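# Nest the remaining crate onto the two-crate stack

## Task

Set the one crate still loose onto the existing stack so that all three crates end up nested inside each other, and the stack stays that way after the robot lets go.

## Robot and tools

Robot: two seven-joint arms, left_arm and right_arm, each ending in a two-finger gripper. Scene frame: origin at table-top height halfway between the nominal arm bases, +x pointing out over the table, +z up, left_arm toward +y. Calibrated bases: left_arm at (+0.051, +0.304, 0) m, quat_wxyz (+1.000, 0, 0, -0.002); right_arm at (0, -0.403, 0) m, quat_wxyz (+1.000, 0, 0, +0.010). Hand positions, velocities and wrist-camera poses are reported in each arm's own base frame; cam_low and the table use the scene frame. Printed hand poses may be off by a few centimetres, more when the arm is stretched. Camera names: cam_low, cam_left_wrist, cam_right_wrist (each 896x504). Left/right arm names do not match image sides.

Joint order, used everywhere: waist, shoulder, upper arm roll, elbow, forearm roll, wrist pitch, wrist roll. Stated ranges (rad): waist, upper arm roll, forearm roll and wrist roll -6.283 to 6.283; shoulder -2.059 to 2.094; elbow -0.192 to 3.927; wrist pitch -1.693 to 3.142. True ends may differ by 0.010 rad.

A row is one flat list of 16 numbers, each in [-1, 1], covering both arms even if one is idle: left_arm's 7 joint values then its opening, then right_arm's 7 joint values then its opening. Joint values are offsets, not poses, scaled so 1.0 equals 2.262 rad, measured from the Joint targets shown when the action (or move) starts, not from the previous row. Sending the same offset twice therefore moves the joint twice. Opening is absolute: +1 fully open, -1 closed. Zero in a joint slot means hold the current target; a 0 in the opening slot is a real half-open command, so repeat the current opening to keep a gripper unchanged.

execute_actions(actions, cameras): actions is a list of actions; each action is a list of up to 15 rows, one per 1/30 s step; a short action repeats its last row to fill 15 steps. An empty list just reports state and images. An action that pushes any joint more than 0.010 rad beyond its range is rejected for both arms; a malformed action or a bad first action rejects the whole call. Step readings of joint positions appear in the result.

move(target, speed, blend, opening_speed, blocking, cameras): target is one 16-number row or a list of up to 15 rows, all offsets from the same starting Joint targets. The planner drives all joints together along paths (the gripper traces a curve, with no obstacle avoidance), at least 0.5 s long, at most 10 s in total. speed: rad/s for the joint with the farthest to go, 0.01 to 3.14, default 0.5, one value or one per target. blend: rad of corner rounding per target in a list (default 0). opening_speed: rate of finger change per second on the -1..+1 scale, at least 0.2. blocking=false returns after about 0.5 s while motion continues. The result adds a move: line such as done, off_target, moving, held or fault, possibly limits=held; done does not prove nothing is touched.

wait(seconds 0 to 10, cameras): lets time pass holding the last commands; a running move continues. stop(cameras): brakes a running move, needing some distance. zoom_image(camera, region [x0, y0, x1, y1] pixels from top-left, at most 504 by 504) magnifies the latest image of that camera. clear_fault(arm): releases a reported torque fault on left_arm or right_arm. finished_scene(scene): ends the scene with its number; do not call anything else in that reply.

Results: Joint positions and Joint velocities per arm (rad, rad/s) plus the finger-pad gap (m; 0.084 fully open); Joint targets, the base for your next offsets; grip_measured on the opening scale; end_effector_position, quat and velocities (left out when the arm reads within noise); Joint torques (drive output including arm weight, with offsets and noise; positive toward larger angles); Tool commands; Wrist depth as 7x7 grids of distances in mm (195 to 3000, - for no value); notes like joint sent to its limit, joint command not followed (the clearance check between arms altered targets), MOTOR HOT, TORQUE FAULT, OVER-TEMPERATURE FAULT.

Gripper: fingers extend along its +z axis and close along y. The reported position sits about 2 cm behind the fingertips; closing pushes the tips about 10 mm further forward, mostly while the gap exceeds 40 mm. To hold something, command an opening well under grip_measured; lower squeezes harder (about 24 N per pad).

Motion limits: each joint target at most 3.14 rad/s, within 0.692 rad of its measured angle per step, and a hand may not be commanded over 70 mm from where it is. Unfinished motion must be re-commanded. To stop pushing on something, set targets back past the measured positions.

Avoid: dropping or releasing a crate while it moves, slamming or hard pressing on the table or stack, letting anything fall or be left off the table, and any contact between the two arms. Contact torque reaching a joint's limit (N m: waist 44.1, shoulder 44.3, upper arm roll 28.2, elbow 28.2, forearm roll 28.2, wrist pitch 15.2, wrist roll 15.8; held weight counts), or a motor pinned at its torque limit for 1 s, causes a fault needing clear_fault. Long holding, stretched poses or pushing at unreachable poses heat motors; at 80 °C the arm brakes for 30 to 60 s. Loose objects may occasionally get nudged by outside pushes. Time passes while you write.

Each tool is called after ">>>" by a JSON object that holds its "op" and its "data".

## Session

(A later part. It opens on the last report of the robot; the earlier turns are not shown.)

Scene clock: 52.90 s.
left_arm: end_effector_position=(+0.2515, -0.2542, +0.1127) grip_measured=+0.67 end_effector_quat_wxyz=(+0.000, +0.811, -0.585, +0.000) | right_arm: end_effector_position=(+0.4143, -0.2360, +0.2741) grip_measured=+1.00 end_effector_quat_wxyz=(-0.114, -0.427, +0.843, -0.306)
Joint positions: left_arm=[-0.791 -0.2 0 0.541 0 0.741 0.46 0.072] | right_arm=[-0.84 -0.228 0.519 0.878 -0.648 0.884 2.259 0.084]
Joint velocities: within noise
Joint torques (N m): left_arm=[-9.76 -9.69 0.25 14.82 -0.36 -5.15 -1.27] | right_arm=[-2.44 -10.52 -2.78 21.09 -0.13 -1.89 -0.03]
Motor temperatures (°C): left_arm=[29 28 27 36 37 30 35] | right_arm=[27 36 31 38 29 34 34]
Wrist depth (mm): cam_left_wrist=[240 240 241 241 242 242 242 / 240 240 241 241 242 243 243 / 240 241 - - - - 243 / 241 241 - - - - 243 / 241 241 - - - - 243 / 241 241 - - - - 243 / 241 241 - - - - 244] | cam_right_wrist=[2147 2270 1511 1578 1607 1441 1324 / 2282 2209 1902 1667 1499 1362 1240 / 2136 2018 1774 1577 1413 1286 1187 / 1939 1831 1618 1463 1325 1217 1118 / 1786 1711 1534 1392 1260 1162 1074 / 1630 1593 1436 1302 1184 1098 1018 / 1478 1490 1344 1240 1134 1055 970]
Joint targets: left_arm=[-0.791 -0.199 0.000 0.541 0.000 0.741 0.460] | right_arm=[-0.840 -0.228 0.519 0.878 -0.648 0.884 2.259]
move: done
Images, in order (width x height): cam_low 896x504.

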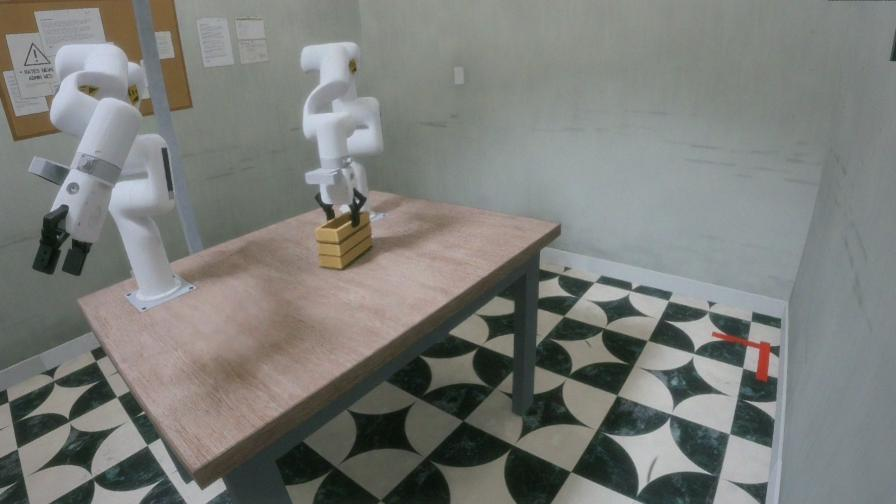

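>>> {"op": "move", "data": {"target": [0.0006,0.0031,0,-0.0033,0,-0.0069,0.0006,-0.5, 0,0,0,0,0,0,0,1], "speed": 0.05, "cameras": ["cam_low","cam_left_wrist"]}}

>>> {"op": "zoom_image", "data": {"camera": "cam_low", "region": [310, 220, 350, 260]}}

>>> {"op": "zoom_image", "data": {"camera": "cam_low", "region": [305, 190, 385, 280]}}

Scene clock: 57.97 s.
left_arm: end_effector_position=(+0.2515, -0.2535, +0.1086) grip_measured=+0.67 end_effector_quat_wxyz=(+0.000, +0.811, -0.585, +0.000) | right_arm: end_effector_position=(+0.4143, -0.2360, +0.2741) grip_measured=+1.00 end_effector_quat_wxyz=(-0.114, -0.427, +0.843, -0.306)
Joint positions: left_arm=[-0.79 -0.193 0 0.534 0 0.726 0.462 0.072] | right_arm=[-0.84 -0.228 0.519 0.878 -0.648 0.884 2.259 0.084]
Joint velocities: within noise
Joint torques (N m): left_arm=[9.33 -9.12 -0.36 13.76 -0.26 -5.12 1.53] | right_arm=[-1.89 -10.51 -2.7 21.17 -0.06 -1.88 -0.07]
Motor temperatures (°C): left_arm=[29 28 27 36 37 31 35] | right_arm=[27 36 31 38 29 34 34]
Wrist depth (mm): cam_left_wrist=[236 237 237 237 238 238 239 / 236 237 237 238 238 238 239 / 237 237 - - - - 239 / 237 237 - - - - 239 / 237 237 - - - - 239 / 237 238 - - - - 239 / 237 238 - - - - 239] | cam_right_wrist=[2171 2278 1487 1580 1608 1458 1327 / 2287 2205 1917 1664 1503 1351 1247 / 2130 2018 1773 1567 1416 1293 1195 / 1928 1822 1624 1458 1316 1209 1117 / 1783 1711 1523 1388 1259 1157 1073 / 1630 1580 1421 1299 1194 1097 1024 / 1473 1502 1355 1238 1135 1053 972]
Joint targets: left_arm=[-0.790 -0.192 0.000 0.534 0.000 0.726 0.462] | right_arm=[-0.840 -0.228 0.519 0.878 -0.648 0.884 2.259]
move: done
Images, in order (width x height): cam_low 896x504, cam_left_wrist 896x504.

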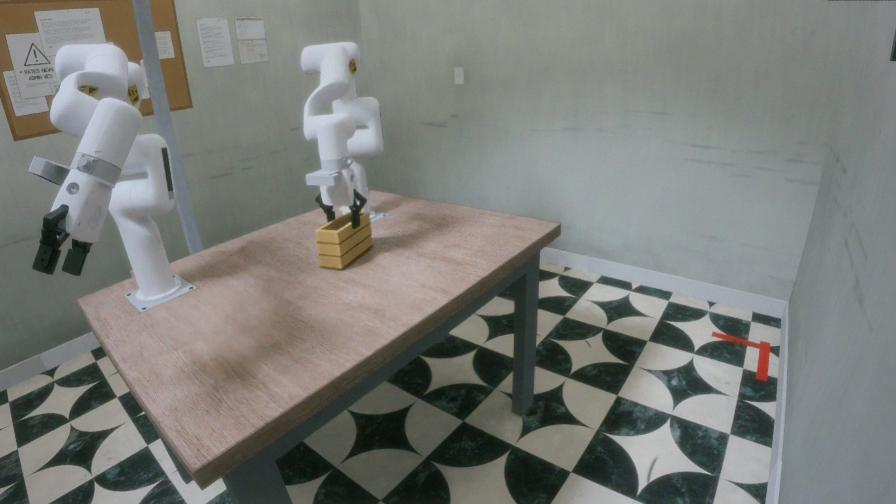

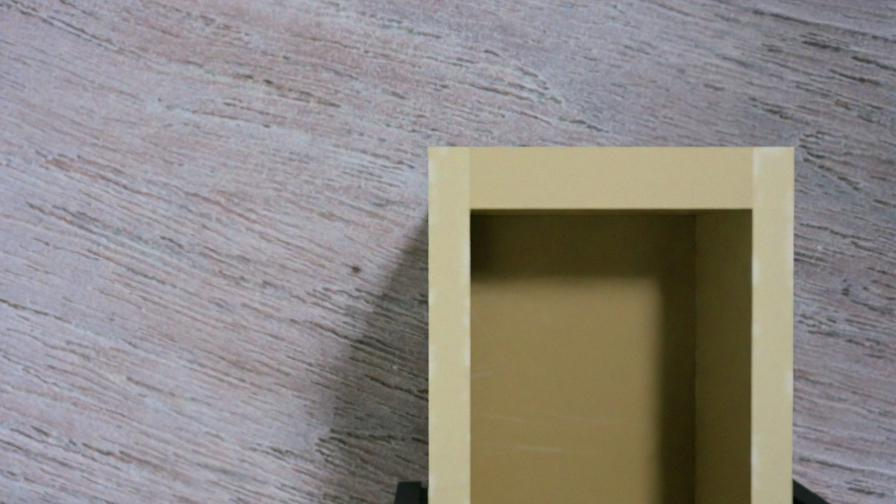

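Scaled by 12.600 from the camera's 896x504 image, which has a finer 1280x720 frame.

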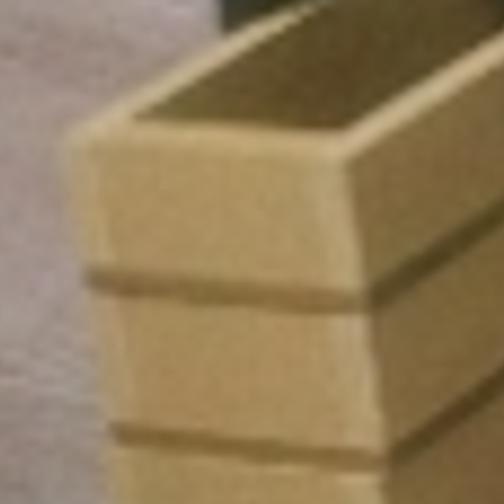

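Scaled by 5.600 from the camera's 896x504 image, which has a finer 1280x720 frame.

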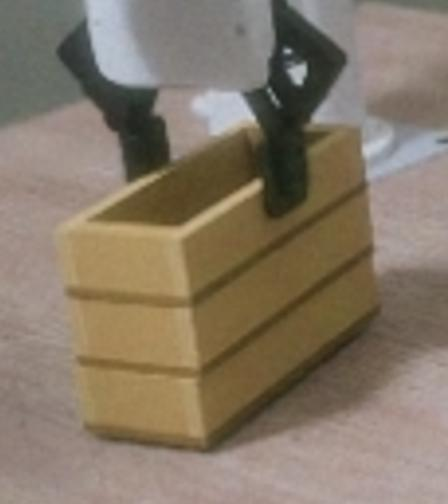

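>>> {"op": "move", "data": {"target": [0,0,0,0,0,0,0,1, 0,0,0,0,0,0,0,1], "opening_speed": 0.6, "cameras": []}}

>>> {"op": "move", "data": {"target": [[0,-0.0253,0,0.0165,0,0.0418,0,1, 0,0,0,0,0,0,0,1],[0,-0.0498,0,0.0364,0,0.0862,0,1, 0,0,0,0,0,0,0,1]], "speed": 0.3, "cameras": ["cam_low","cam_left_wrist"]}}

>>> {"op": "zoom_image", "data": {"camera": "cam_low", "region": [305, 190, 385, 280]}}

Scene clock: 61.97 s.
left_arm: end_effector_position=(+0.2514, -0.2535, +0.1086) grip_measured=+1.00 end_effector_quat_wxyz=(+0.000, +0.811, -0.585, +0.000) | right_arm: end_effector_position=(+0.4143, -0.2360, +0.2741) grip_measured=+1.00 end_effector_quat_wxyz=(-0.114, -0.427, +0.843, -0.306)
Joint positions: left_arm=[-0.79 -0.192 0 0.534 0 0.726 0.462 0.084] | right_arm=[-0.84 -0.228 0.519 0.878 -0.648 0.884 2.259 0.084]
Joint velocities: within noise
Joint torques (N m): left_arm=[8.71 -10.17 -0.96 15.6 -0.29 -3.47 1.52] | right_arm=[-1.13 -10.55 -2.83 21.08 -0.05 -1.91 0.04]
Motor temperatures (°C): left_arm=[29 28 27 36 37 31 35] | right_arm=[27 36 31 38 29 34 34]
Wrist depth (mm): cam_left_wrist=[236 237 237 237 238 238 238 / 236 237 237 238 238 238 239 / 236 237 - - - - 239 / 237 237 - - - - 239 / 237 237 - - - - 239 / 237 237 - - - - 239 / 237 238 - - - - 240] | cam_right_wrist=[2122 2304 1492 1591 1609 1453 1325 / 2308 2169 1887 1669 1495 1358 1241 / 2130 2017 1760 1573 1422 1285 1182 / 1939 1823 1635 1465 1320 1216 1120 / 1793 1712 1535 1379 1266 1166 1077 / 1624 1579 1424 1295 1189 1098 1017 / 1481 1499 1355 1237 1135 1051 973]
Joint targets: left_arm=[-0.790 -0.192 0.000 0.534 0.000 0.726 0.462] | right_arm=[-0.840 -0.228 0.519 0.878 -0.648 0.884 2.259]
move: done
No camera images: "cameras" was empty.

Scene clock: 63.23 s.
left_arm: end_effector_position=(+0.2520, -0.2541, +0.1653) grip_measured=+1.00 end_effector_quat_wxyz=(+0.000, +0.811, -0.585, +0.000) | right_arm: end_effector_position=(+0.4143, -0.2360, +0.2741) grip_measured=+1.00 end_effector_quat_wxyz=(-0.114, -0.427, +0.843, -0.306)
Joint positions: left_arm=[-0.79 -0.305 0 0.616 0 0.92 0.462 0.084] | right_arm=[-0.84 -0.228 0.519 0.878 -0.648 0.884 2.259 0.084]
Joint velocities: within noise
Joint torques (N m): left_arm=[8.4 -23.08 -0.87 21.92 -0.21 -0.51 1.47] | right_arm=[-0.96 -10.54 -2.78 21.02 -0.03 -1.93 -0.03]
Motor temperatures (°C): left_arm=[29 28 27 36 37 31 35] | right_arm=[27 36 31 38 29 34 34]
Wrist depth (mm): cam_left_wrist=[292 293 294 294 294 295 295 / 292 293 293 294 295 294 295 / 293 293 294 294 294 295 296 / 293 293 294 214 214 295 296 / 293 294 294 214 214 296 295 / 293 293 294 214 214 296 296 / 293 294 294 214 214 296 296] | cam_right_wrist=[2146 2291 1512 1579 1614 1449 1321 / 2332 2178 1903 1673 1501 1353 1244 / 2149 2003 1767 1578 1415 1294 1179 / 1930 1841 1626 1461 1324 1210 1116 / 1780 1718 1529 1383 1264 1159 1073 / 1621 1589 1431 1294 1196 1103 1021 / 1482 1493 1350 1229 1142 1053 974]
Joint targets: left_arm=[-0.790 -0.305 0.000 0.616 0.000 0.921 0.462] | right_arm=[-0.840 -0.228 0.519 0.878 -0.648 0.884 2.259]
move: done
Images, in order (width x height): cam_low 896x504, cam_left_wrist 896x504.

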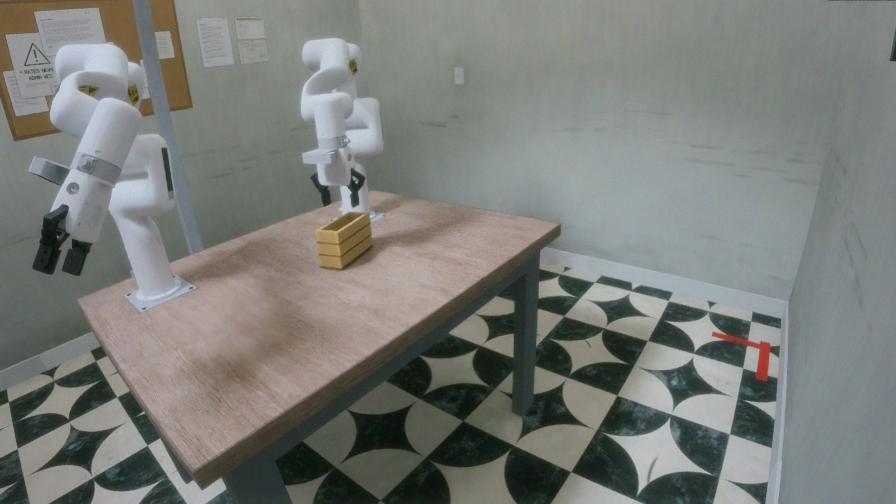

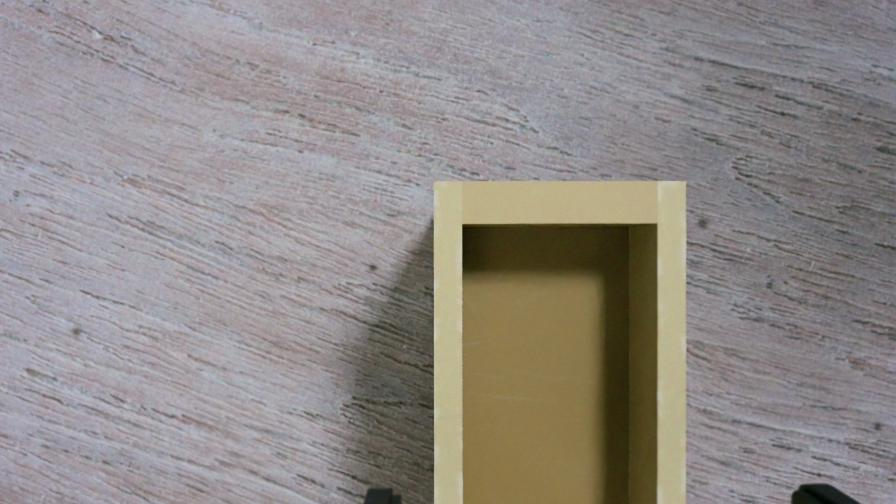

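Scaled by 5.600 from the camera's 896x504 image, which has a finer 1280x720 frame.

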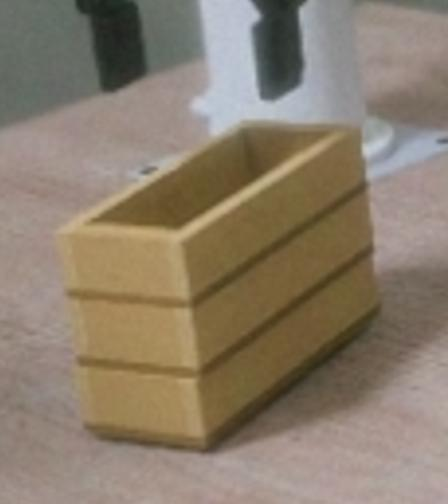

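>>> {"op": "finished_scene", "data": {"scene": 2}}

The scene is finished: the task was done.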